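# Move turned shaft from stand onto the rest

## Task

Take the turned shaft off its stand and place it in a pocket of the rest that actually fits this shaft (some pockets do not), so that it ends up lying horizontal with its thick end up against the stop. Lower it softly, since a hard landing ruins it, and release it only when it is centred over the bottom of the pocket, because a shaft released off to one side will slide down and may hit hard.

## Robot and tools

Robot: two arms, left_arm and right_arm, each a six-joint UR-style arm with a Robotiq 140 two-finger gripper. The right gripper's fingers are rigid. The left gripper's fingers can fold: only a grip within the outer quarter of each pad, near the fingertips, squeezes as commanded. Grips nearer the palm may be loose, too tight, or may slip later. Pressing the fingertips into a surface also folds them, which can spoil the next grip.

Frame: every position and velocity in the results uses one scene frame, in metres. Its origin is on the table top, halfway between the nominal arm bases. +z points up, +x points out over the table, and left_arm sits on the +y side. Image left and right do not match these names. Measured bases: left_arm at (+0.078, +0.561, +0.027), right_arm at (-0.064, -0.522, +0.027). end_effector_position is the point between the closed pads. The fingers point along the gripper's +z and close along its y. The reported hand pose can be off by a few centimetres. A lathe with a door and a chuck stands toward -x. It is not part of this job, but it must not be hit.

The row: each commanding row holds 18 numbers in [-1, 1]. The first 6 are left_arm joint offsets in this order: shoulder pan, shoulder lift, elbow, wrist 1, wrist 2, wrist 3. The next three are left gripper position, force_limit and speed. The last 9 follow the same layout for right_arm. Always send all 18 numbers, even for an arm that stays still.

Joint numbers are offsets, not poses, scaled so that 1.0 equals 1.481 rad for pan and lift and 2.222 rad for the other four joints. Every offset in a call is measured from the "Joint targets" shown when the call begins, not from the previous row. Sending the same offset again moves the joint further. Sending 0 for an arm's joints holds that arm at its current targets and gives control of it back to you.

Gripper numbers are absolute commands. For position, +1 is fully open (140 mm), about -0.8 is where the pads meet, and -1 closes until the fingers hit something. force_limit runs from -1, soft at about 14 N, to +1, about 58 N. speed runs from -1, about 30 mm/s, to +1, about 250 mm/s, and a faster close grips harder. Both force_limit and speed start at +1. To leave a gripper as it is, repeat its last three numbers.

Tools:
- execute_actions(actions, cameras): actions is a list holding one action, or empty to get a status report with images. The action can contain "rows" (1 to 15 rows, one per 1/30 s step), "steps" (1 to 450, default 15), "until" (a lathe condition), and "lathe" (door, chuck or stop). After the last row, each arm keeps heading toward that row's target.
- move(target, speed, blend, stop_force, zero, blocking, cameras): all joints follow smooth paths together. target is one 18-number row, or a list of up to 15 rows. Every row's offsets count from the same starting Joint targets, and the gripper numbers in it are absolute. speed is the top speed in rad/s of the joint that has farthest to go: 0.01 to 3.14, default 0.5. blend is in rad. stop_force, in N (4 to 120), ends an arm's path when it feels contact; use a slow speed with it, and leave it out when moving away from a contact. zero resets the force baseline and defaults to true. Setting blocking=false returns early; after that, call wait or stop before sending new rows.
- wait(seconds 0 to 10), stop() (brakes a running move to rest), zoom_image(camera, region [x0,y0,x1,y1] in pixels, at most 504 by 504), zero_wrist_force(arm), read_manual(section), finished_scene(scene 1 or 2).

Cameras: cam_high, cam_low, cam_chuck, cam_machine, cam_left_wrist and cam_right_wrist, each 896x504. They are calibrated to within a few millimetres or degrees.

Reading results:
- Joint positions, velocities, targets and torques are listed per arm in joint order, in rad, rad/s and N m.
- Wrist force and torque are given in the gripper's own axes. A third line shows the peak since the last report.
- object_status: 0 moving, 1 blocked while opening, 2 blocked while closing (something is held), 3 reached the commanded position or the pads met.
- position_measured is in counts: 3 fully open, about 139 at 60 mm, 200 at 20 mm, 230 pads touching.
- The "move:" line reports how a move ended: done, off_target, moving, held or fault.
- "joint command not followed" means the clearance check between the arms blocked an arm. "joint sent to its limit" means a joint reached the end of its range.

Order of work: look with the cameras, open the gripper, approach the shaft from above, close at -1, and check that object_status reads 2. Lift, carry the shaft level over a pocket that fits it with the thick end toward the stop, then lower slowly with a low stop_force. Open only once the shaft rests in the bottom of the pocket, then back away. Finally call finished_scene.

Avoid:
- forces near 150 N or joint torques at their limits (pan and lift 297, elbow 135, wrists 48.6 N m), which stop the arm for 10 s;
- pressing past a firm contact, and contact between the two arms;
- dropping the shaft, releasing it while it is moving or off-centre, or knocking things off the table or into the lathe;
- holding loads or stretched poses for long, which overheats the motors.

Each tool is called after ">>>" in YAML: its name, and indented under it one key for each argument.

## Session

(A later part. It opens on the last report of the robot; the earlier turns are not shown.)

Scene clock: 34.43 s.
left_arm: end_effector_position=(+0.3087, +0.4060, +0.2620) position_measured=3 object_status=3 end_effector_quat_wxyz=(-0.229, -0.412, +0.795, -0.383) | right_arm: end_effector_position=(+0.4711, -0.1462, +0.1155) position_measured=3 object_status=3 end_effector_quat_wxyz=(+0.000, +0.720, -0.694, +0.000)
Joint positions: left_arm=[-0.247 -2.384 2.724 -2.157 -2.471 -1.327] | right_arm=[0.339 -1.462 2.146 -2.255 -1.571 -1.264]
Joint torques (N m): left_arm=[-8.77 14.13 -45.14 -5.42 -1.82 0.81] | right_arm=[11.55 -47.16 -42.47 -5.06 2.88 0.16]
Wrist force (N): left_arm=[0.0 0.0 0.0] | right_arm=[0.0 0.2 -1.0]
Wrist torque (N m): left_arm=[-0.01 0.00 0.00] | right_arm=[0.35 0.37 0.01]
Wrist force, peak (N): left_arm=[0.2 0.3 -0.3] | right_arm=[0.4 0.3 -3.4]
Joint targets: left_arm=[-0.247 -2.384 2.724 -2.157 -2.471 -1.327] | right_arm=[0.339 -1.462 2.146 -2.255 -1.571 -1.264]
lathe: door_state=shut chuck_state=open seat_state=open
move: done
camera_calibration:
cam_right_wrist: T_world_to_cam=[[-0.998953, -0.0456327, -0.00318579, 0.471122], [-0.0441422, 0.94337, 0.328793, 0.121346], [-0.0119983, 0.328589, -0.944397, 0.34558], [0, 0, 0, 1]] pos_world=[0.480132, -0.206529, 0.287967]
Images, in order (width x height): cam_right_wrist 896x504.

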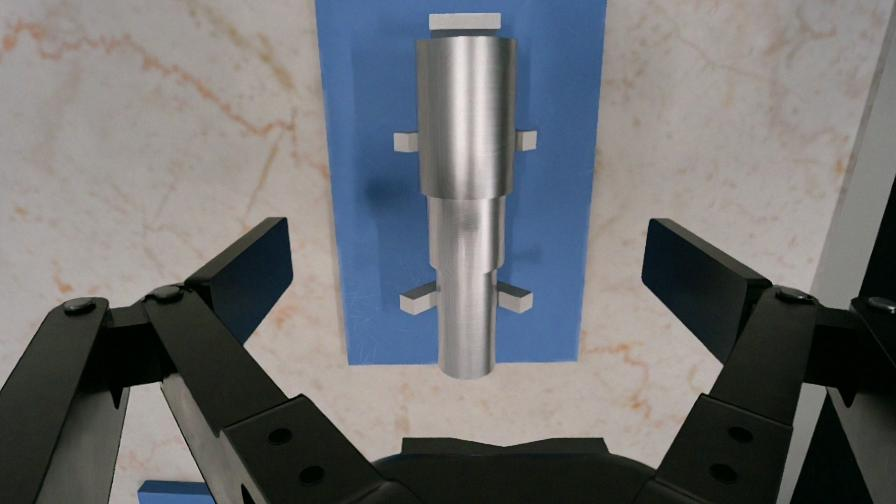

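>>> move:
  target: [0,0,0,0,0,0,1,1,1,-0.0014,0.0294,0.0140,-0.0335,0,-0.0008,0.05,-1,0.5]
  speed: 0.1
  stop_force: 15
  cameras: ["cam_right_wrist"]

>>> zoom_image:
  camera: "cam_right_wrist"
  region: [250, 50, 690, 400]

Scene clock: 37.13 s.
left_arm: end_effector_position=(+0.3087, +0.4060, +0.2620) position_measured=3 object_status=3 end_effector_quat_wxyz=(-0.229, -0.412, +0.795, -0.383) | right_arm: end_effector_position=(+0.4703, -0.1479, +0.0799) position_measured=123 object_status=3 end_effector_quat_wxyz=(+0.000, +0.719, -0.695, +0.000)
Joint positions: left_arm=[-0.247 -2.384 2.724 -2.157 -2.471 -1.327] | right_arm=[0.337 -1.419 2.177 -2.33 -1.571 -1.266]
Joint torques (N m): left_arm=[-7.95 13.23 -45.29 -5.74 -1.81 0.88] | right_arm=[-1.99 -62.11 -44.5 -0.89 2.68 0.04]
Wrist force (N): left_arm=[-0.1 -0.2 0.4] | right_arm=[0.1 0.1 -0.9]
Wrist torque (N m): left_arm=[-0.03 0.02 0.00] | right_arm=[0.34 0.37 0.28]
Wrist force, peak (N): left_arm=[0.0 0.2 0.5] | right_arm=[0.1 -0.5 -2.5]
Joint targets: left_arm=[-0.247 -2.384 2.724 -2.157 -2.471 -1.327] | right_arm=[0.337 -1.419 2.177 -2.330 -1.571 -1.266]
lathe: door_state=shut chuck_state=open seat_state=open
move: done
camera_calibration:
cam_right_wrist: T_world_to_cam=[[-0.998966, -0.0453497, -0.00308713, 0.470173], [-0.0438425, 0.943384, 0.328793, 0.134445], [-0.0119983, 0.328588, -0.944397, 0.312602], [0, 0, 0, 1]] pos_world=[0.479332, -0.208229, 0.252468]
Images, in order (width x height): cam_right_wrist 896x504.

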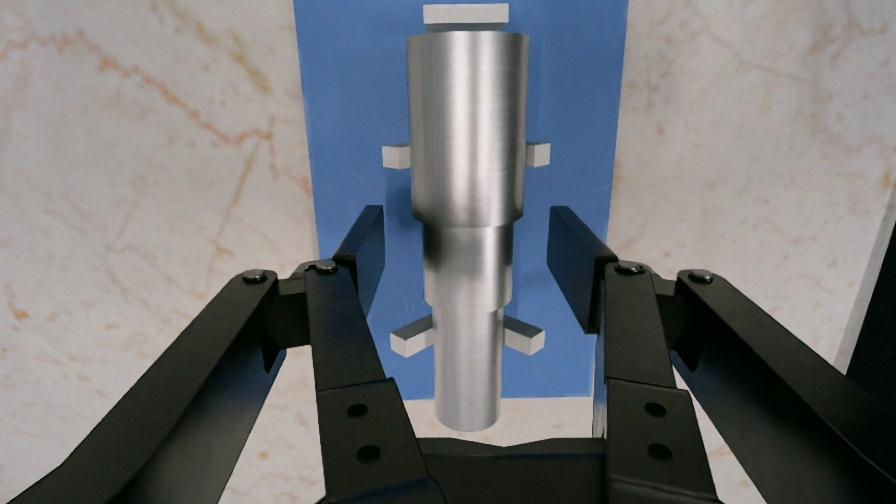

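Scaled by 1.145 from the camera's 896x504 image, which has a finer 1280x720 frame.

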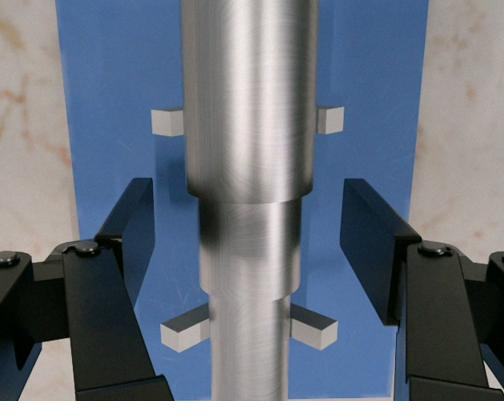

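>>> zoom_image:
  camera: "cam_right_wrist"
  region: [380, 180, 560, 340]

Scaled by 2.800 from the camera's 896x504 image, which has a finer 1280x720 frame.

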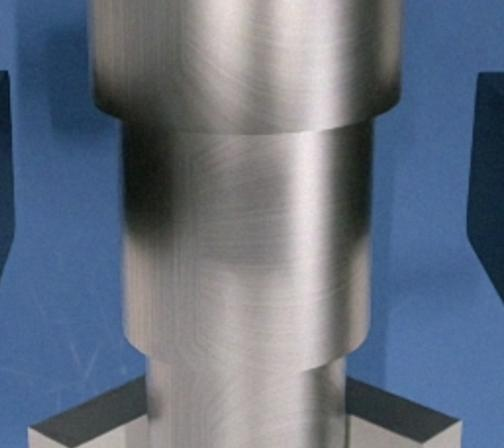

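>>> move:
  target: [0,0,0,0,0,0,1,1,1,0.002,0.0012,-0.00095,0.0001,0,0.00135,0.05,0,-1]
  speed: 0.05

>>> execute_actions:
  actions:
    - {"rows":[[0,0,0,0,0,0,1,1,1,0,0,0,0,0,0,-1,0,-1]],"steps":60}
  cameras: ["cam_right_wrist"]

Scene clock: 39.00 s.
left_arm: end_effector_position=(+0.3087, +0.4060, +0.2620) position_measured=3 object_status=3 end_effector_quat_wxyz=(-0.229, -0.412, +0.795, -0.383) | right_arm: end_effector_position=(+0.4704, -0.1459, +0.0799) position_measured=123 object_status=3 end_effector_quat_wxyz=(+0.000, +0.719, -0.695, +0.000)
Joint positions: left_arm=[-0.247 -2.384 2.724 -2.157 -2.471 -1.327] | right_arm=[0.34 -1.417 2.175 -2.329 -1.571 -1.263]
Joint torques (N m): left_arm=[-8.29 12.57 -44.65 -5.74 -1.83 1.05] | right_arm=[2.8 -48.64 -40.72 -1.1 2.74 0.66]
Wrist force (N): left_arm=[0.2 0.0 0.2] | right_arm=[0.4 -0.3 -1.0]
Wrist torque (N m): left_arm=[-0.01 -0.04 0.00] | right_arm=[0.24 0.28 0.02]
Wrist force, peak (N): left_arm=[0.5 0.2 -0.1] | right_arm=[0.2 0.3 -1.4]
Joint targets: left_arm=[-0.247 -2.384 2.724 -2.157 -2.471 -1.327] | right_arm=[0.340 -1.417 2.175 -2.329 -1.571 -1.263]
lathe: door_state=shut chuck_state=open seat_state=open
move: done

Scene clock: 41.20 s.
left_arm: end_effector_position=(+0.3087, +0.4060, +0.2620) position_measured=3 object_status=3 end_effector_quat_wxyz=(-0.229, -0.412, +0.795, -0.383) | right_arm: end_effector_position=(+0.4704, -0.1459, +0.0799) position_measured=179 object_status=2 end_effector_quat_wxyz=(+0.000, +0.719, -0.695, +0.000)
Joint positions: left_arm=[-0.247 -2.384 2.724 -2.157 -2.471 -1.327] | right_arm=[0.34 -1.417 2.175 -2.329 -1.571 -1.263]
Joint torques (N m): left_arm=[-9.53 14.98 -45.52 -5.46 -1.79 1.33] | right_arm=[-12.04 -52.79 -27.32 -2.37 3.06 -1.27]
Wrist force (N): left_arm=[-0.1 0.1 0.1] | right_arm=[3.5 -5.5 -13.3]
Wrist torque (N m): left_arm=[0.03 0.02 0.00] | right_arm=[0.38 0.40 -0.69]
Wrist force, peak (N): left_arm=[0.1 0.0 0.5] | right_arm=[3.6 -5.6 -13.3]
Joint targets: left_arm=[-0.247 -2.384 2.724 -2.157 -2.471 -1.327] | right_arm=[0.340 -1.417 2.175 -2.329 -1.571 -1.263]
lathe: door_state=shut chuck_state=open seat_state=open
camera_calibration:
cam_right_wrist: T_world_to_cam=[[-0.998968, -0.0453171, -0.00318155, 0.470294], [-0.0438428, 0.943385, 0.328788, 0.13256], [-0.0118983, 0.328588, -0.944398, 0.311898], [0, 0, 0, 1]] pos_world=[0.479332, -0.206229, 0.252468]
Images, in order (width x height): cam_right_wrist 896x504.

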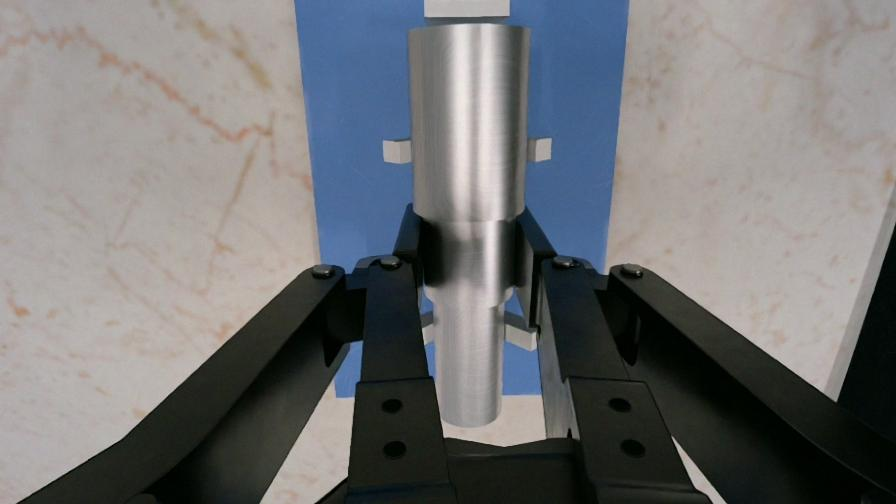

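>>> zoom_image:
  camera: "cam_right_wrist"
  region: [380, 180, 560, 340]

Scaled by 2.800 from the camera's 896x504 image, which has a finer 1280x720 frame.

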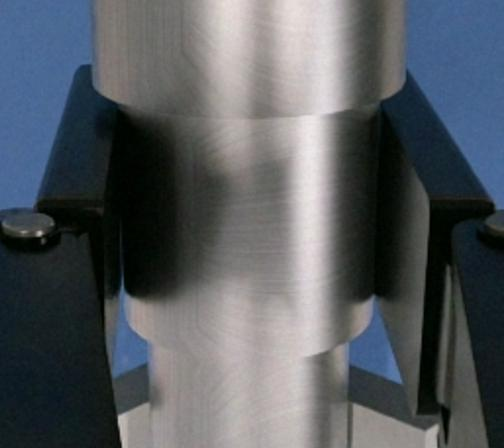

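>>> move:
  target: [0,0,0,0,0,0,1,1,1,0,-0.0728,-0.0354,0.0840,0,0,-1,0,-1]
  speed: 0.12
  cameras: ["cam_right_wrist","cam_low"]

>>> zoom_image:
  camera: "cam_low"
  region: [200, 180, 320, 310]

Scene clock: 44.30 s.
left_arm: end_effector_position=(+0.3087, +0.4060, +0.2620) position_measured=3 object_status=3 end_effector_quat_wxyz=(-0.229, -0.412, +0.795, -0.383) | right_arm: end_effector_position=(+0.4703, -0.1459, +0.1704) position_measured=179 object_status=2 end_effector_quat_wxyz=(+0.000, +0.719, -0.695, +0.000)
Joint positions: left_arm=[-0.247 -2.384 2.724 -2.157 -2.471 -1.327] | right_arm=[0.34 -1.525 2.096 -2.143 -1.571 -1.263]
Joint torques (N m): left_arm=[-9.48 14.58 -45.81 -5.82 -1.96 1.02] | right_arm=[0.01 -41 -30.52 -7.74 2.55 -1.05]
Wrist force (N): left_arm=[0.0 -0.2 0.3] | right_arm=[0.8 0.8 3.4]
Wrist torque (N m): left_arm=[-0.03 0.01 0.00] | right_arm=[0.50 0.12 0.01]
Wrist force, peak (N): left_arm=[0.3 0.2 0.6] | right_arm=[3.6 -5.8 -13.4]
Joint targets: left_arm=[-0.247 -2.384 2.724 -2.157 -2.471 -1.327] | right_arm=[0.340 -1.525 2.096 -2.143 -1.571 -1.263]
lathe: door_state=shut chuck_state=open seat_state=open
move: done
camera_calibration:
cam_right_wrist: T_world_to_cam=[[-0.998968, -0.0453171, -0.00318155, 0.470582], [-0.0438428, 0.943385, 0.328788, 0.102838], [-0.0118983, 0.328588, -0.944398, 0.397271], [0, 0, 0, 1]] pos_world=[0.479332, -0.206229, 0.342868]
Images, in order (width x height): cam_low 896x504, cam_right_wrist 896x504.

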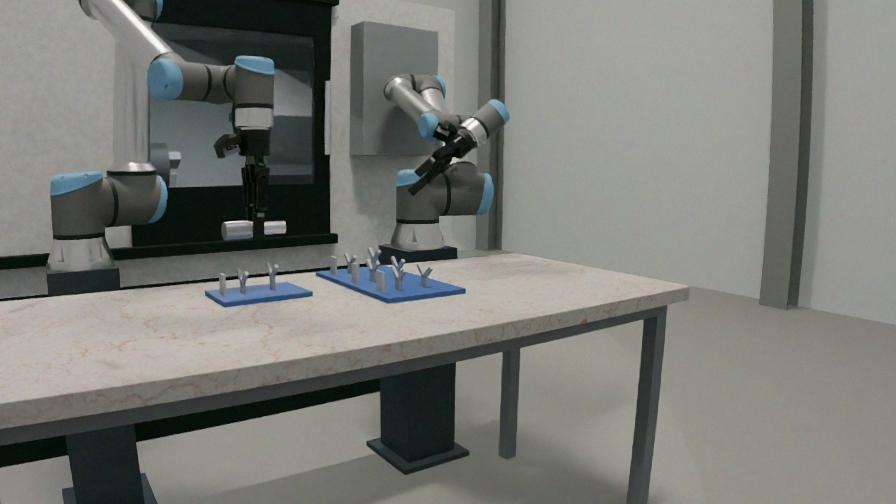

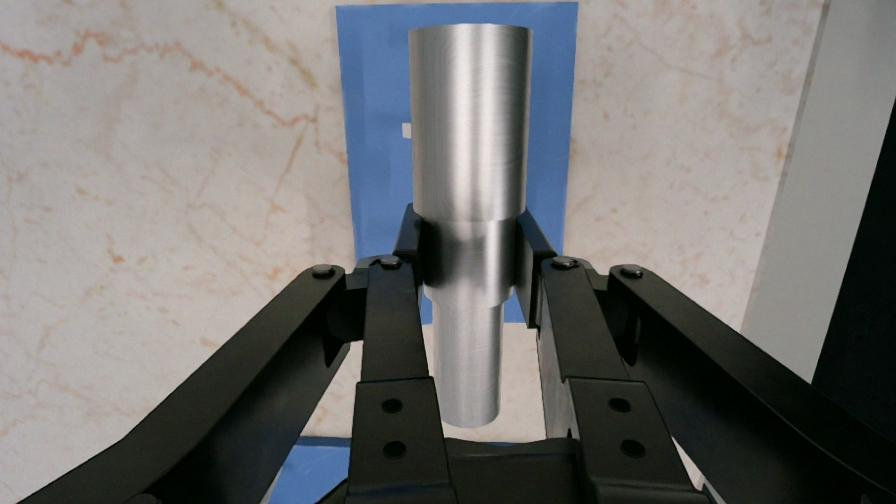

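Scaled by 3.877 from the camera's 896x504 image, which has a finer 1280x720 frame.

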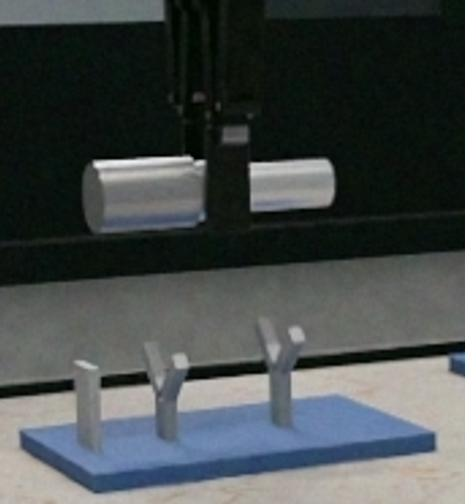

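>>> move:
  target: [0,0,0,0,0,0,1,1,1,0.3221,0.1895,-0.1552,0.0294,0,0.2288,-1,0,-1]
  speed: 0.3
  cameras: ["cam_right_wrist","cam_left_wrist"]

>>> zoom_image:
  camera: "cam_right_wrist"
  region: [330, 0, 610, 250]

>>> zoom_image:
  camera: "cam_left_wrist"
  region: [280, 60, 640, 360]

Scene clock: 46.67 s.
left_arm: end_effector_position=(+0.3087, +0.4060, +0.2620) position_measured=3 object_status=3 end_effector_quat_wxyz=(-0.229, -0.412, +0.795, -0.383) | right_arm: end_effector_position=(+0.3656, +0.1938, +0.1698) position_measured=179 object_status=2 end_effector_quat_wxyz=(+0.000, +0.709, -0.706, +0.000)
Joint positions: left_arm=[-0.247 -2.384 2.724 -2.157 -2.471 -1.327] | right_arm=[0.817 -1.244 1.751 -2.077 -1.571 -0.755]
Joint torques (N m): left_arm=[-6.9 14.32 -45.11 -5.74 -1.46 1.25] | right_arm=[9.96 -71.12 -42.43 -8.44 2.26 1.07]
Wrist force (N): left_arm=[-0.1 0.2 0.2] | right_arm=[0.6 0.9 3.1]
Wrist torque (N m): left_arm=[0.04 0.02 0.00] | right_arm=[0.52 0.17 0.27]
Wrist force, peak (N): left_arm=[0.1 0.2 0.6] | right_arm=[5.3 1.5 3.8]
Joint targets: left_arm=[-0.247 -2.384 2.724 -2.157 -2.471 -1.327] | right_arm=[0.817 -1.244 1.751 -2.077 -1.571 -0.754]
lathe: door_state=shut chuck_state=open seat_state=open
move: done
camera_calibration:
cam_left_wrist: T_world_to_cam=[[-0.82818, 0.36058, -0.429068, 0.232518], [0.540864, 0.714862, -0.443213, -0.339355], [0.146911, -0.599128, -0.78706, 0.585203], [0, 0, 0, 1]] pos_world=[0.290139, 0.509362, 0.40995]
cam_right_wrist: T_world_to_cam=[[-0.999898, -0.0141551, -0.00206441, 0.37551], [-0.0140483, 0.944476, 0.328279, -0.233175], [-0.00269704, 0.328274, -0.944579, 0.280599], [0, 0, 0, 1]] pos_world=[0.372952, 0.13343, 0.342369]
Images, in order (width x height): cam_left_wrist 896x504, cam_right_wrist 896x504.

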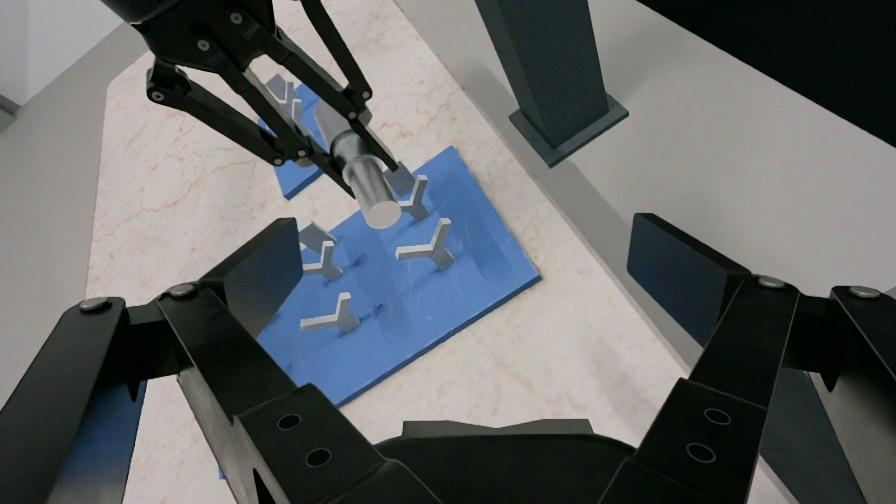

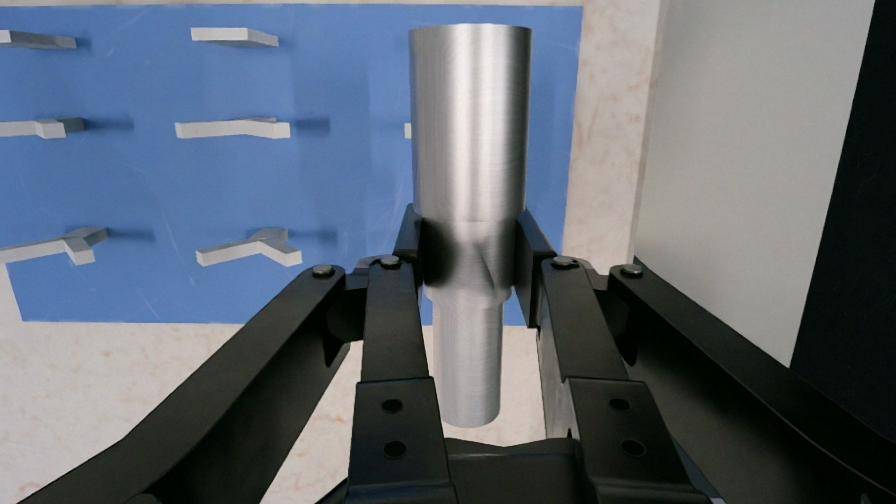

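Scaled by 1.800 from the camera's 896x504 image, which has a finer 1280x720 frame.

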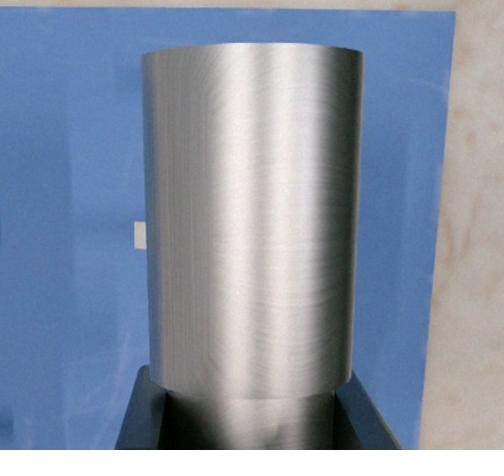

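Scaled by 1.400 from the camera's 896x504 image, which has a finer 1280x720 frame.

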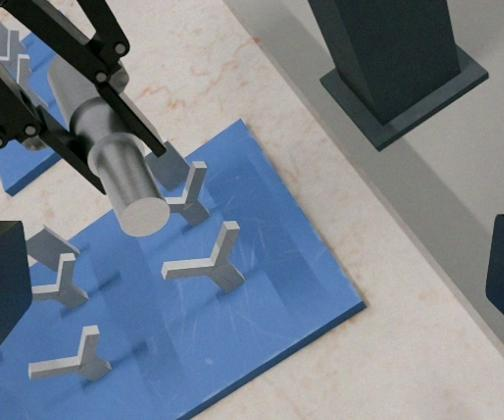

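>>> move:
  target: [0,0,0,0,0,0,1,1,1,0,0.0504,0.0283,-0.0618,0,0,-1,0,-1]
  speed: 0.1
  stop_force: 10
  cameras: ["cam_right_wrist","cam_left_wrist"]

>>> zoom_image:
  camera: "cam_right_wrist"
  region: [370, 0, 570, 180]

>>> zoom_image:
  camera: "cam_left_wrist"
  region: [280, 60, 560, 300]

Scene clock: 49.53 s.
left_arm: end_effector_position=(+0.3087, +0.4060, +0.2620) position_measured=3 object_status=3 end_effector_quat_wxyz=(-0.229, -0.412, +0.795, -0.383) | right_arm: end_effector_position=(+0.3655, +0.1938, +0.0877) position_measured=179 object_status=2 end_effector_quat_wxyz=(+0.000, +0.708, -0.706, +0.000)
Joint positions: left_arm=[-0.247 -2.384 2.724 -2.157 -2.471 -1.327] | right_arm=[0.817 -1.169 1.814 -2.215 -1.571 -0.754]
Joint torques (N m): left_arm=[-6.98 13.83 -46.14 -6.01 -1.42 1.12] | right_arm=[11.77 -91.42 -49.46 -1.64 -1.52 2.26]
Wrist force (N): left_arm=[0.3 0.3 0.2] | right_arm=[0.9 0.6 2.9]
Wrist torque (N m): left_arm=[0.08 -0.05 0.00] | right_arm=[0.46 0.11 0.26]
Wrist force, peak (N): left_arm=[-0.6 0.3 0.1] | right_arm=[0.9 0.8 4.8]
Joint targets: left_arm=[-0.247 -2.384 2.724 -2.157 -2.471 -1.327] | right_arm=[0.817 -1.169 1.814 -2.215 -1.571 -0.754]
lathe: door_state=shut chuck_state=open seat_state=open
move: done
camera_calibration:
cam_left_wrist: T_world_to_cam=[[-0.82818, 0.36058, -0.429068, 0.232518], [0.540864, 0.714862, -0.443213, -0.339355], [0.146911, -0.599128, -0.78706, 0.585203], [0, 0, 0, 1]] pos_world=[0.290139, 0.509362, 0.40995]
cam_right_wrist: T_world_to_cam=[[-0.999898, -0.0141556, -0.00206295, 0.37524], [-0.0140485, 0.944507, 0.32819, -0.206173], [-0.00269725, 0.328185, -0.94461, 0.202974], [0, 0, 0, 1]] pos_world=[0.372852, 0.13343, 0.260169]
Images, in order (width x height): cam_left_wrist 896x504, cam_right_wrist 896x504.

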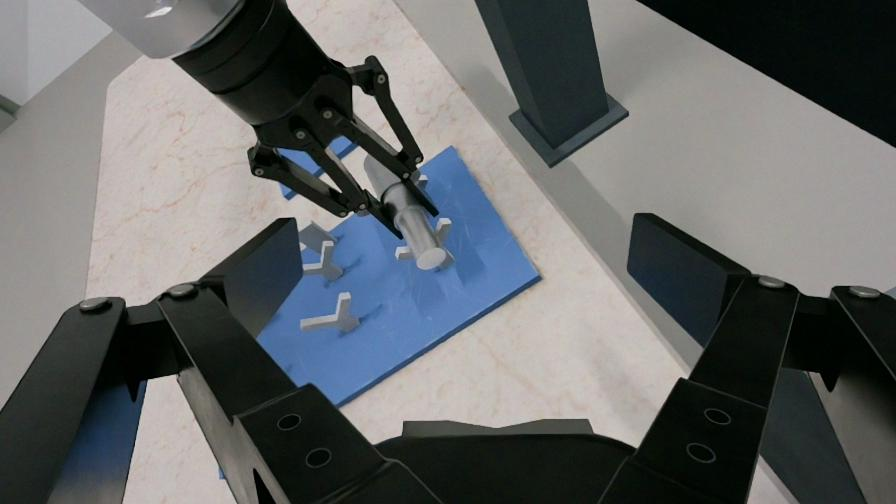

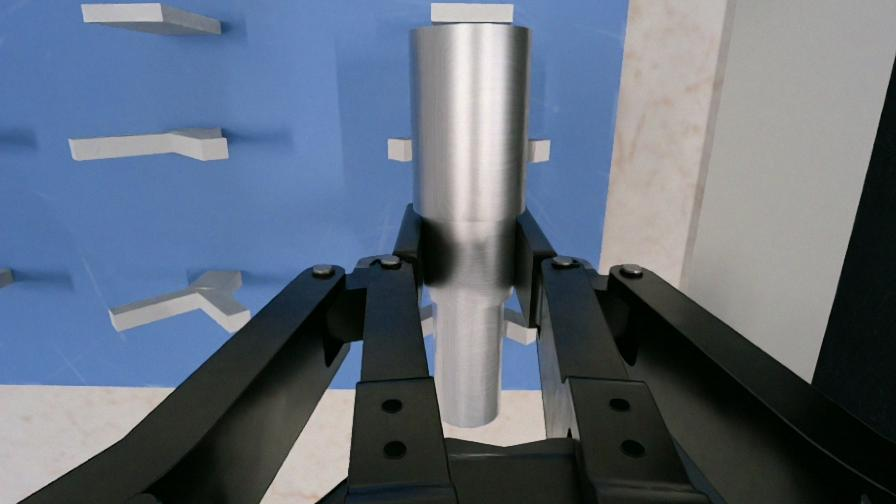

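Scaled by 2.520 from the camera's 896x504 image, which has a finer 1280x720 frame.

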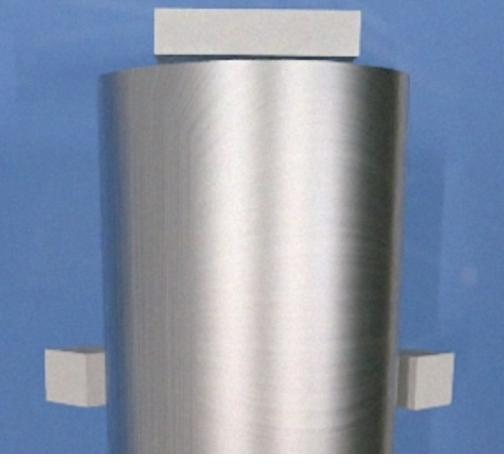

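Scaled by 1.800 from the camera's 896x504 image, which has a finer 1280x720 frame.

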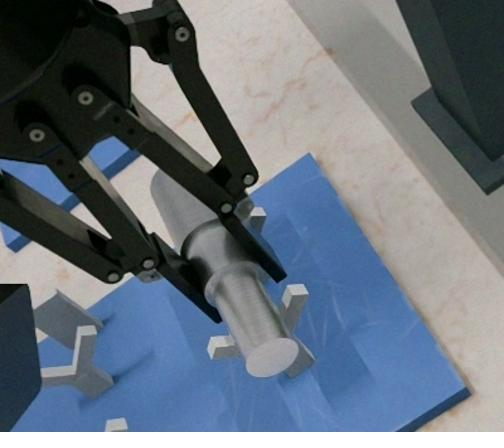

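>>> move:
  target: [0,0,0,0,0,0,1,1,1,0.00034,0.0031,0.00167,-0.00374,0,0.0002,-1,0,-1]
  speed: 0.02
  stop_force: 6

>>> move:
  target: [0,0,0,0,0,0,1,1,1,-0.00513,-0.0071,0.00725,-0.00253,0,-0.00341,-1,0,-1]
  speed: 0.01
  stop_force: 5
  cameras: ["cam_right_wrist"]

Scene clock: 51.67 s.
left_arm: end_effector_position=(+0.3087, +0.4060, +0.2620) position_measured=3 object_status=3 end_effector_quat_wxyz=(-0.229, -0.412, +0.795, -0.383) | right_arm: end_effector_position=(+0.3649, +0.1938, +0.0827) position_measured=179 object_status=2 end_effector_quat_wxyz=(+0.000, +0.709, -0.706, +0.000)
Joint positions: left_arm=[-0.247 -2.384 2.724 -2.157 -2.471 -1.327] | right_arm=[0.817 -1.165 1.818 -2.223 -1.571 -0.754]
Joint torques (N m): left_arm=[-7.51 12.34 -45.69 -6 -1.65 1.55] | right_arm=[11.87 -89.18 -42.46 -1.68 -2.58 1.56]
Wrist force (N): left_arm=[0.1 -0.1 0.2] | right_arm=[0.7 0.6 3.1]
Wrist torque (N m): left_arm=[-0.02 -0.02 0.00] | right_arm=[0.46 0.14 0.19]
Wrist force, peak (N): left_arm=[0.3 -0.1 0.5] | right_arm=[0.8 0.9 3.5]
Joint targets: left_arm=[-0.247 -2.384 2.724 -2.157 -2.471 -1.327] | right_arm=[0.817 -1.165 1.818 -2.223 -1.571 -0.754]
lathe: door_state=shut chuck_state=open seat_state=open
move: done

Scene clock: 53.73 s.
left_arm: end_effector_position=(+0.3087, +0.4060, +0.2620) position_measured=3 object_status=3 end_effector_quat_wxyz=(-0.229, -0.412, +0.795, -0.383) | right_arm: end_effector_position=(+0.3650, +0.1887, +0.0828) position_measured=179 object_status=2 end_effector_quat_wxyz=(+0.000, +0.709, -0.706, +0.000)
Joint positions: left_arm=[-0.247 -2.384 2.724 -2.157 -2.471 -1.327] | right_arm=[0.813 -1.171 1.827 -2.226 -1.571 -0.758]
Joint torques (N m): left_arm=[-7.51 12.32 -45.69 -6 -1.81 1.55] | right_arm=[13.5 -69.68 -45.18 0.99 -2.89 1.41]
Wrist force (N): left_arm=[0.1 0.1 0.3] | right_arm=[-6.2 -1.9 1.7]
Wrist torque (N m): left_arm=[0.03 -0.02 -0.01] | right_arm=[0.53 0.04 0.17]
Wrist force, peak (N): left_arm=[-0.2 0.5 0.3] | right_arm=[-9.2 -1.9 1.7]
Joint targets: left_arm=[-0.247 -2.384 2.724 -2.157 -2.471 -1.327] | right_arm=[0.813 -1.171 1.827 -2.226 -1.571 -0.758]
lathe: door_state=shut chuck_state=open seat_state=open
move: contact (right_arm)
camera_calibration:
cam_right_wrist: T_world_to_cam=[[-0.999898, -0.0141559, -0.00206307, 0.374656], [-0.0140489, 0.944507, 0.32819, -0.19966], [-0.00269725, 0.328185, -0.94461, 0.200051], [0, 0, 0, 1]] pos_world=[0.372352, 0.12823, 0.255269]
Images, in order (width x height): cam_right_wrist 896x504.

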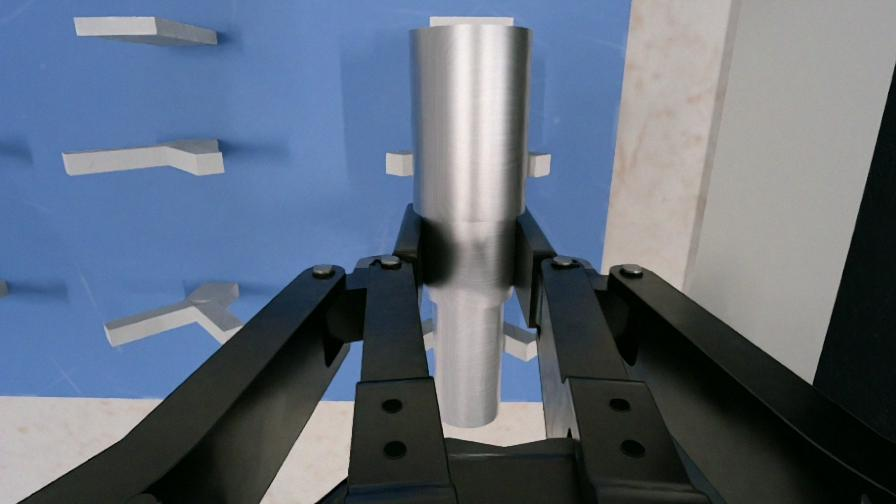

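>>> move:
  target: [0,0,0,0,0,0,1,1,1,0.00027,0.0004,-0.0004,0.00013,0,0.00018,-1,0,-1]
  speed: 0.01

>>> move:
  target: [0,0,0,0,0,0,1,1,1,0,0.00695,0.0028,-0.00743,0,0,-1,0,-1]
  speed: 0.01
  stop_force: 6
  cameras: ["cam_right_wrist","cam_left_wrist","cam_low"]

Scene clock: 54.90 s.
left_arm: end_effector_position=(+0.3087, +0.4060, +0.2620) position_measured=3 object_status=3 end_effector_quat_wxyz=(-0.229, -0.412, +0.795, -0.383) | right_arm: end_effector_position=(+0.3650, +0.1892, +0.0828) position_measured=179 object_status=2 end_effector_quat_wxyz=(+0.000, +0.709, -0.706, +0.000)
Joint positions: left_arm=[-0.247 -2.384 2.724 -2.157 -2.471 -1.327] | right_arm=[0.813 -1.17 1.826 -2.226 -1.571 -0.758]
Joint torques (N m): left_arm=[-8.66 12.79 -46.66 -6.13 -1.4 1.29] | right_arm=[12.81 -74.12 -48.22 -1.5 -2.48 1.87]
Wrist force (N): left_arm=[0.1 -0.1 0.1] | right_arm=[0.7 1.9 2.9]
Wrist torque (N m): left_arm=[-0.02 -0.01 0.00] | right_arm=[0.75 0.15 0.22]
Wrist force, peak (N): left_arm=[0.4 0.4 0.0] | right_arm=[-6.6 -1.8 2.0]
Joint targets: left_arm=[-0.247 -2.384 2.724 -2.157 -2.471 -1.327] | right_arm=[0.813 -1.170 1.826 -2.226 -1.571 -0.758]
lathe: door_state=shut chuck_state=open seat_state=open
move: done

Scene clock: 56.27 s.
left_arm: end_effector_position=(+0.3087, +0.4060, +0.2620) position_measured=3 object_status=3 end_effector_quat_wxyz=(-0.229, -0.412, +0.795, -0.383) | right_arm: end_effector_position=(+0.3650, +0.1892, +0.0807) position_measured=179 object_status=2 end_effector_quat_wxyz=(+0.000, +0.709, -0.706, +0.000)
Joint positions: left_arm=[-0.247 -2.384 2.724 -2.157 -2.471 -1.327] | right_arm=[0.813 -1.168 1.828 -2.23 -1.571 -0.758]
Joint torques (N m): left_arm=[-7.33 13.53 -46.25 -6.22 -1.52 1.51] | right_arm=[12.6 -88.89 -42.69 -0.11 -2.89 1.51]
Wrist force (N): left_arm=[0.0 0.1 0.1] | right_arm=[-1.7 -2.4 -0.3]
Wrist torque (N m): left_arm=[0.03 0.00 0.00] | right_arm=[0.70 0.18 0.43]
Wrist force, peak (N): left_arm=[0.3 0.2 0.4] | right_arm=[4.5 3.9 -11.3]
Joint targets: left_arm=[-0.247 -2.384 2.724 -2.157 -2.471 -1.327] | right_arm=[0.813 -1.168 1.828 -2.230 -1.571 -0.758]
lathe: door_state=shut chuck_state=open seat_state=open
move: contact (right_arm); right_arm: the wrist 1 is farthest, 0.013 rad from its target
camera_calibration:
cam_left_wrist: T_world_to_cam=[[-0.82818, 0.36058, -0.429068, 0.232518], [0.540864, 0.714862, -0.443213, -0.339355], [0.146911, -0.599128, -0.78706, 0.585203], [0, 0, 0, 1]] pos_world=[0.290139, 0.509362, 0.40995]
cam_right_wrist: T_world_to_cam=[[-0.999898, -0.0141551, -0.00206441, 0.374659], [-0.0140483, 0.944476, 0.328279, -0.199495], [-0.00269704, 0.328274, -0.944579, 0.197978], [0, 0, 0, 1]] pos_world=[0.372352, 0.12873, 0.253269]
Images, in order (width x height): cam_low 896x504, cam_left_wrist 896x504, cam_right_wrist 896x504.

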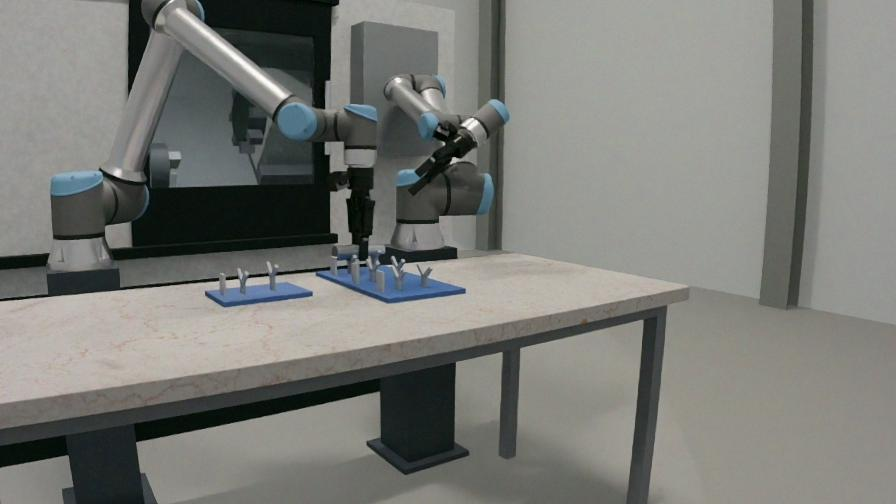

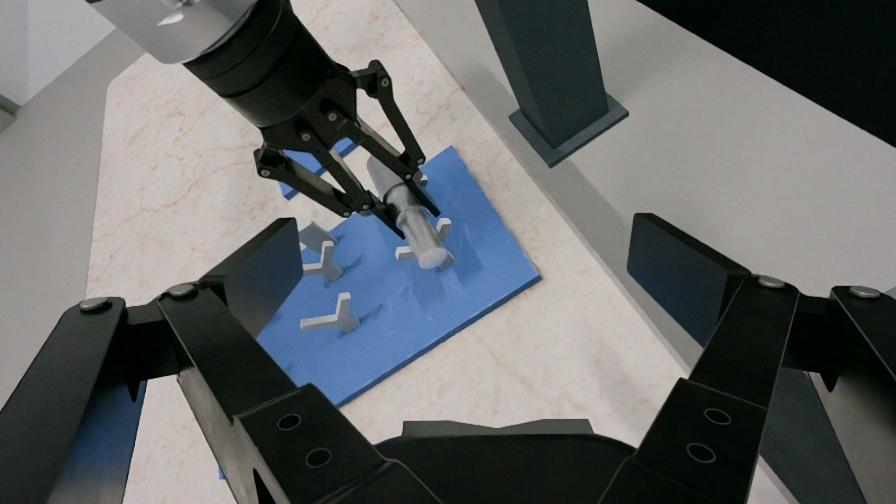

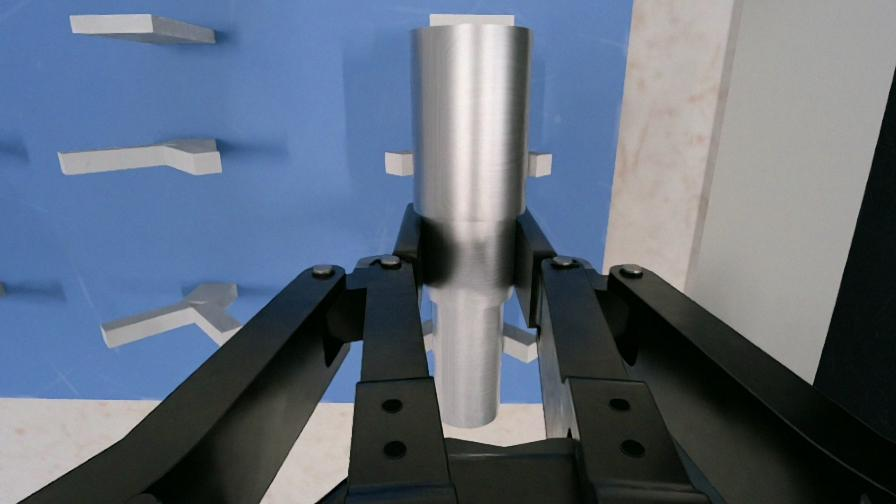

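>>> move:
  target: [0,0,0,0,0,0,1,1,1,-0.0006,0.0005,-0.0005,0.0002,0,-0.0004,-1,0,-1]
  speed: 0.01

>>> move:
  target: [0,0,0,0,0,0,1,1,1,0,0.0056,0.0022,-0.0059,0,0,-1,0,-1]
  speed: 0.01
  stop_force: 5

Scene clock: 57.33 s.
left_arm: end_effector_position=(+0.3087, +0.4060, +0.2620) position_measured=3 object_status=3 end_effector_quat_wxyz=(-0.229, -0.412, +0.795, -0.383) | right_arm: end_effector_position=(+0.3660, +0.1892, +0.0807) position_measured=179 object_status=2 end_effector_quat_wxyz=(+0.000, +0.709, -0.706, +0.000)
Joint positions: left_arm=[-0.247 -2.384 2.724 -2.157 -2.471 -1.327] | right_arm=[0.813 -1.167 1.826 -2.229 -1.571 -0.759]
Joint torques (N m): left_arm=[-7.08 11.16 -47.16 -6.02 -1.65 1.46] | right_arm=[-35.56 -66.18 -50.9 -4.22 -4.11 -3.04]
Wrist force (N): left_arm=[0.1 -0.1 0.3] | right_arm=[-9.2 25.3 -4.9]
Wrist torque (N m): left_arm=[-0.02 -0.01 0.00] | right_arm=[0.47 0.21 0.95]
Wrist force, peak (N): left_arm=[-0.2 0.2 0.6] | right_arm=[-9.2 25.3 -4.9]
Joint targets: left_arm=[-0.247 -2.384 2.724 -2.157 -2.471 -1.327] | right_arm=[0.812 -1.167 1.826 -2.229 -1.571 -0.759]
lathe: door_state=shut chuck_state=open seat_state=open
move: done

Scene clock: 58.17 s.
left_arm: end_effector_position=(+0.3087, +0.4060, +0.2620) position_measured=3 object_status=3 end_effector_quat_wxyz=(-0.229, -0.412, +0.795, -0.383) | right_arm: end_effector_position=(+0.3660, +0.1892, +0.0805) position_measured=179 object_status=2 end_effector_quat_wxyz=(+0.000, +0.709, -0.706, +0.000)
Joint positions: left_arm=[-0.247 -2.384 2.724 -2.157 -2.471 -1.327] | right_arm=[0.812 -1.167 1.826 -2.229 -1.571 -0.759]
Joint torques (N m): left_arm=[-7.87 11.17 -46.37 -6.18 -1.66 1.75] | right_arm=[-29.16 -79.7 -46.76 -3.13 -6.65 -2.52]
Wrist force (N): left_arm=[-0.1 0.1 0.1] | right_arm=[-12.9 28.1 -9.9]
Wrist torque (N m): left_arm=[0.03 0.02 0.00] | right_arm=[0.61 0.25 0.73]
Wrist force, peak (N): left_arm=[0.2 0.0 0.4] | right_arm=[-6.2 34.9 -21.3]
Joint targets: left_arm=[-0.247 -2.384 2.724 -2.157 -2.471 -1.327] | right_arm=[0.813 -1.167 1.826 -2.229 -1.571 -0.759]
lathe: door_state=shut chuck_state=open seat_state=open
move: contact (right_arm); right_arm: the wrist 1 is farthest, 0.013 rad from its target

>>> move:
  target: [0,0,0,0,0,0,1,1,1,0.00052,-0.0006,0.0004,-0.0001,0,0.00035,-1,0,-1]
  speed: 0.01
  cameras: ["cam_right_wrist"]

Scene clock: 59.10 s.
left_arm: end_effector_position=(+0.3087, +0.4060, +0.2620) position_measured=3 object_status=3 end_effector_quat_wxyz=(-0.229, -0.412, +0.795, -0.383) | right_arm: end_effector_position=(+0.3652, +0.1892, +0.0807) position_measured=179 object_status=2 end_effector_quat_wxyz=(+0.000, +0.709, -0.706, +0.000)
Joint positions: left_arm=[-0.247 -2.384 2.724 -2.157 -2.471 -1.327] | right_arm=[0.813 -1.168 1.827 -2.229 -1.571 -0.758]
Joint torques (N m): left_arm=[-7.11 11.07 -45.88 -6.24 -1.53 1.77] | right_arm=[15.32 -89.58 -30.18 -8.71 0.39 1.8]
Wrist force (N): left_arm=[0.0 0.1 0.2] | right_arm=[2.1 -1.8 3.3]
Wrist torque (N m): left_arm=[0.03 0.00 0.00] | right_arm=[-0.09 -0.16 0.19]
Wrist force, peak (N): left_arm=[0.4 -0.3 -0.1] | right_arm=[-12.8 28.1 -10.0]
Joint targets: left_arm=[-0.247 -2.384 2.724 -2.157 -2.471 -1.327] | right_arm=[0.813 -1.168 1.827 -2.229 -1.571 -0.758]
lathe: door_state=shut chuck_state=open seat_state=open
move: done
camera_calibration:
cam_right_wrist: T_world_to_cam=[[-0.999897, -0.0141847, -0.00228479, 0.374918], [-0.0141489, 0.944507, 0.328187, -0.199435], [-0.00249725, 0.328186, -0.94461, 0.197923], [0, 0, 0, 1]] pos_world=[0.372552, 0.12873, 0.253269]
Images, in order (width x height): cam_right_wrist 896x504.

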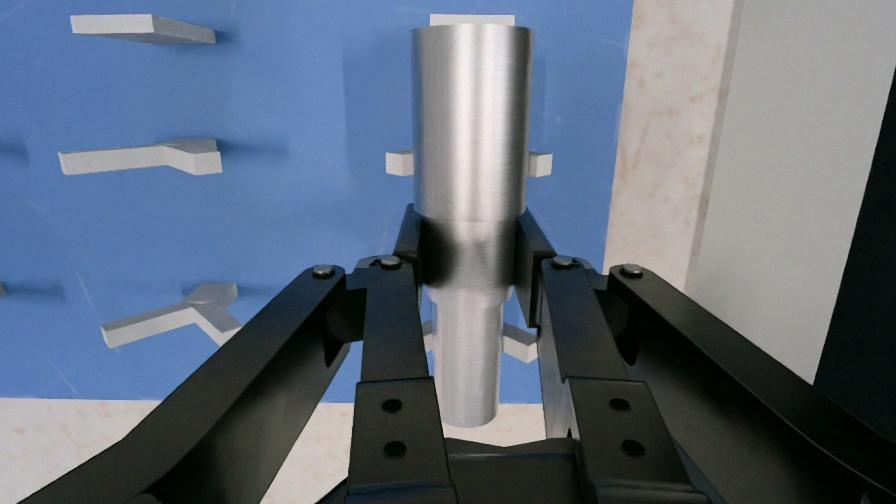

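>>> move:
  target: [0,0,0,0,0,0,1,1,1,0,0.0035,0.0014,-0.0037,0,0,-1,0,-1]
  speed: 0.005
  stop_force: 5

speed must be a number from 0.01 to 3.14 (rad/s); nothing of the call was run

>>> move:
  target: [0,0,0,0,0,0,1,1,1,0,0.0035,0.0014,-0.0037,0,0,-1,0,-1]
  speed: 0.01
  stop_force: 5

Scene clock: 60.33 s.
left_arm: end_effector_position=(+0.3087, +0.4060, +0.2620) position_measured=3 object_status=3 end_effector_quat_wxyz=(-0.229, -0.412, +0.795, -0.383) | right_arm: end_effector_position=(+0.3652, +0.1893, +0.0805) position_measured=179 object_status=2 end_effector_quat_wxyz=(+0.000, +0.709, -0.706, +0.000)
Joint positions: left_arm=[-0.247 -2.384 2.724 -2.157 -2.471 -1.327] | right_arm=[0.813 -1.168 1.828 -2.23 -1.571 -0.758]
Joint torques (N m): left_arm=[-7.41 11.05 -45.42 -5.99 -1.49 1.7] | right_arm=[13.31 -83.19 -42.31 0.23 2.62 1.48]
Wrist force (N): left_arm=[0.1 -0.1 0.5] | right_arm=[-1.5 -6.7 -1.6]
Wrist torque (N m): left_arm=[-0.02 -0.01 0.00] | right_arm=[0.04 -0.19 0.48]
Wrist force, peak (N): left_arm=[0.5 0.3 0.3] | right_arm=[6.7 0.4 -13.2]
Joint targets: left_arm=[-0.247 -2.384 2.724 -2.157 -2.471 -1.327] | right_arm=[0.813 -1.168 1.828 -2.230 -1.571 -0.758]
lathe: door_state=shut chuck_state=open seat_state=open
move: contact (right_arm)

>>> move:
  target: [0,0,0,0,0,0,1,1,1,-0.00035,-0.00033,0.00034,-0.00012,0,-0.00024,-1,0,-1]
  speed: 0.01
  stop_force: 5

Scene clock: 61.93 s.
left_arm: end_effector_position=(+0.3087, +0.4060, +0.2620) position_measured=3 object_status=3 end_effector_quat_wxyz=(-0.229, -0.412, +0.795, -0.383) | right_arm: end_effector_position=(+0.3653, +0.1888, +0.0805) position_measured=179 object_status=2 end_effector_quat_wxyz=(+0.000, +0.709, -0.706, +0.000)
Joint positions: left_arm=[-0.247 -2.384 2.724 -2.157 -2.471 -1.327] | right_arm=[0.813 -1.168 1.828 -2.23 -1.571 -0.759]
Joint torques (N m): left_arm=[-7.06 12.03 -46.17 -6.28 -1.64 1.65] | right_arm=[-19.68 -81.33 -26.66 -8.43 1.34 -2]
Wrist force (N): left_arm=[-0.1 0.1 0.1] | right_arm=[-0.5 1.1 -1.3]
Wrist torque (N m): left_arm=[0.03 0.03 0.00] | right_arm=[-0.19 -0.25 0.35]
Wrist force, peak (N): left_arm=[0.1 0.4 0.5] | right_arm=[-0.8 -7.0 -1.1]
Joint targets: left_arm=[-0.247 -2.384 2.724 -2.157 -2.471 -1.327] | right_arm=[0.813 -1.168 1.828 -2.230 -1.571 -0.759]
lathe: door_state=shut chuck_state=open seat_state=open
move: done

>>> execute_actions:
  actions:
    - {"rows":[[0,0,0,0,0,0,1,1,1,0,0,0,0,0,0,-0.1,0,-1]],"steps":35}
  cameras: ["cam_right_wrist","cam_left_wrist"]

>>> zoom_image:
  camera: "cam_left_wrist"
  region: [280, 60, 560, 300]

Scene clock: 63.53 s.
left_arm: end_effector_position=(+0.3087, +0.4060, +0.2620) position_measured=3 object_status=3 end_effector_quat_wxyz=(-0.229, -0.412, +0.795, -0.383) | right_arm: end_effector_position=(+0.3653, +0.1888, +0.0805) position_measured=141 object_status=3 end_effector_quat_wxyz=(+0.000, +0.709, -0.706, +0.000)
Joint positions: left_arm=[-0.247 -2.384 2.724 -2.157 -2.471 -1.327] | right_arm=[0.813 -1.168 1.828 -2.23 -1.571 -0.759]
Joint torques (N m): left_arm=[-8.48 11.6 -45.47 -6.13 -1.79 1.94] | right_arm=[-5.07 -75.05 -37.14 -8.01 0.04 -1.18]
Wrist force (N): left_arm=[-0.1 0.1 0.3] | right_arm=[2.1 -1.7 -1.3]
Wrist torque (N m): left_arm=[0.02 0.02 0.00] | right_arm=[-0.07 -0.11 0.24]
Wrist force, peak (N): left_arm=[0.1 0.1 0.6] | right_arm=[2.3 -2.1 -1.1]
Joint targets: left_arm=[-0.247 -2.384 2.724 -2.157 -2.471 -1.327] | right_arm=[0.813 -1.168 1.828 -2.230 -1.571 -0.759]
lathe: door_state=shut chuck_state=open seat_state=open
camera_calibration:
cam_left_wrist: T_world_to_cam=[[-0.82818, 0.36058, -0.429068, 0.232518], [0.540864, 0.714862, -0.443213, -0.339355], [0.146911, -0.599128, -0.78706, 0.585203], [0, 0, 0, 1]] pos_world=[0.290139, 0.509362, 0.40995]
cam_right_wrist: T_world_to_cam=[[-0.999897, -0.0142173, -0.00219339, 0.374993], [-0.0141491, 0.944434, 0.328398, -0.199001], [-0.00259742, 0.328395, -0.944537, 0.197764], [0, 0, 0, 1]] pos_world=[0.372652, 0.12833, 0.252969]
Images, in order (width x height): cam_left_wrist 896x504, cam_right_wrist 896x504.

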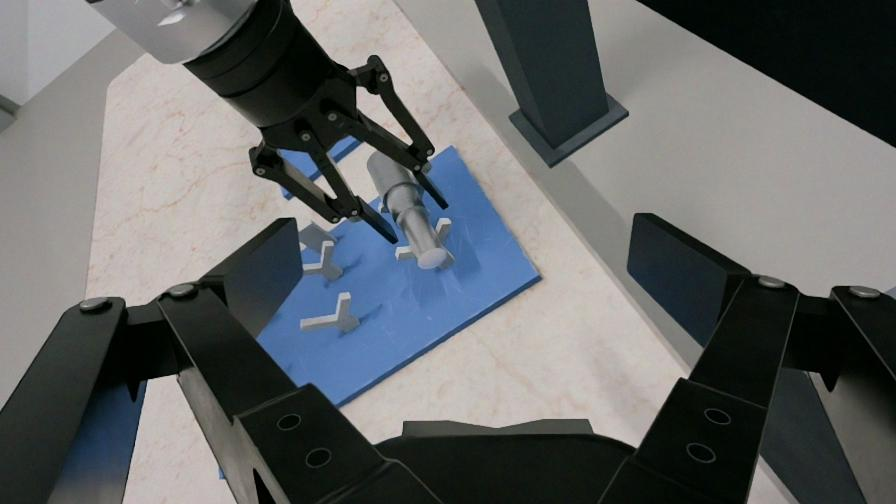

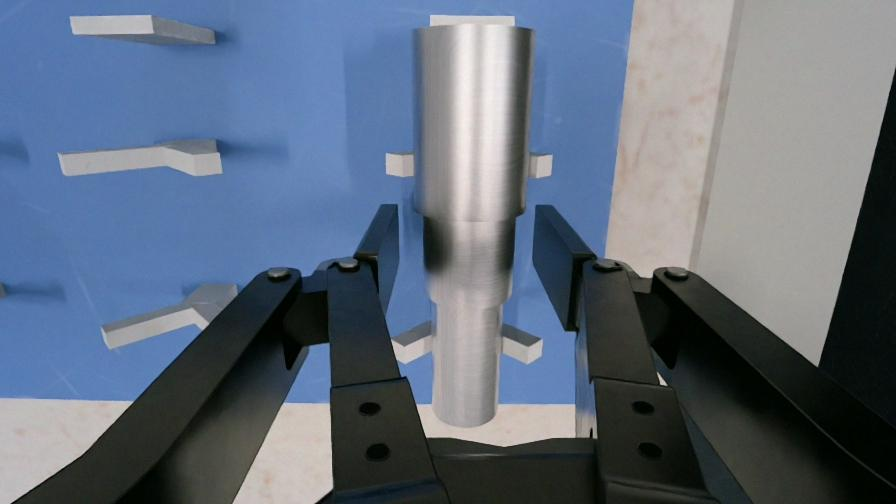

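Scaled by 1.800 from the camera's 896x504 image, which has a finer 1280x720 frame.

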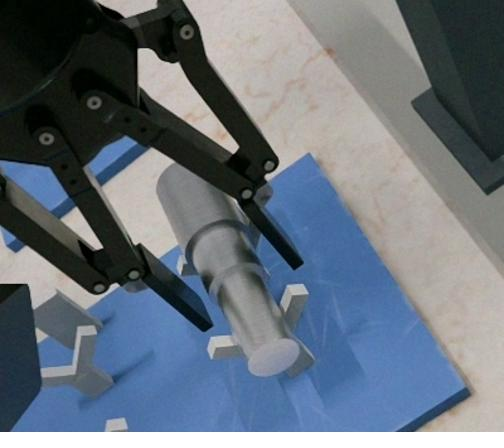

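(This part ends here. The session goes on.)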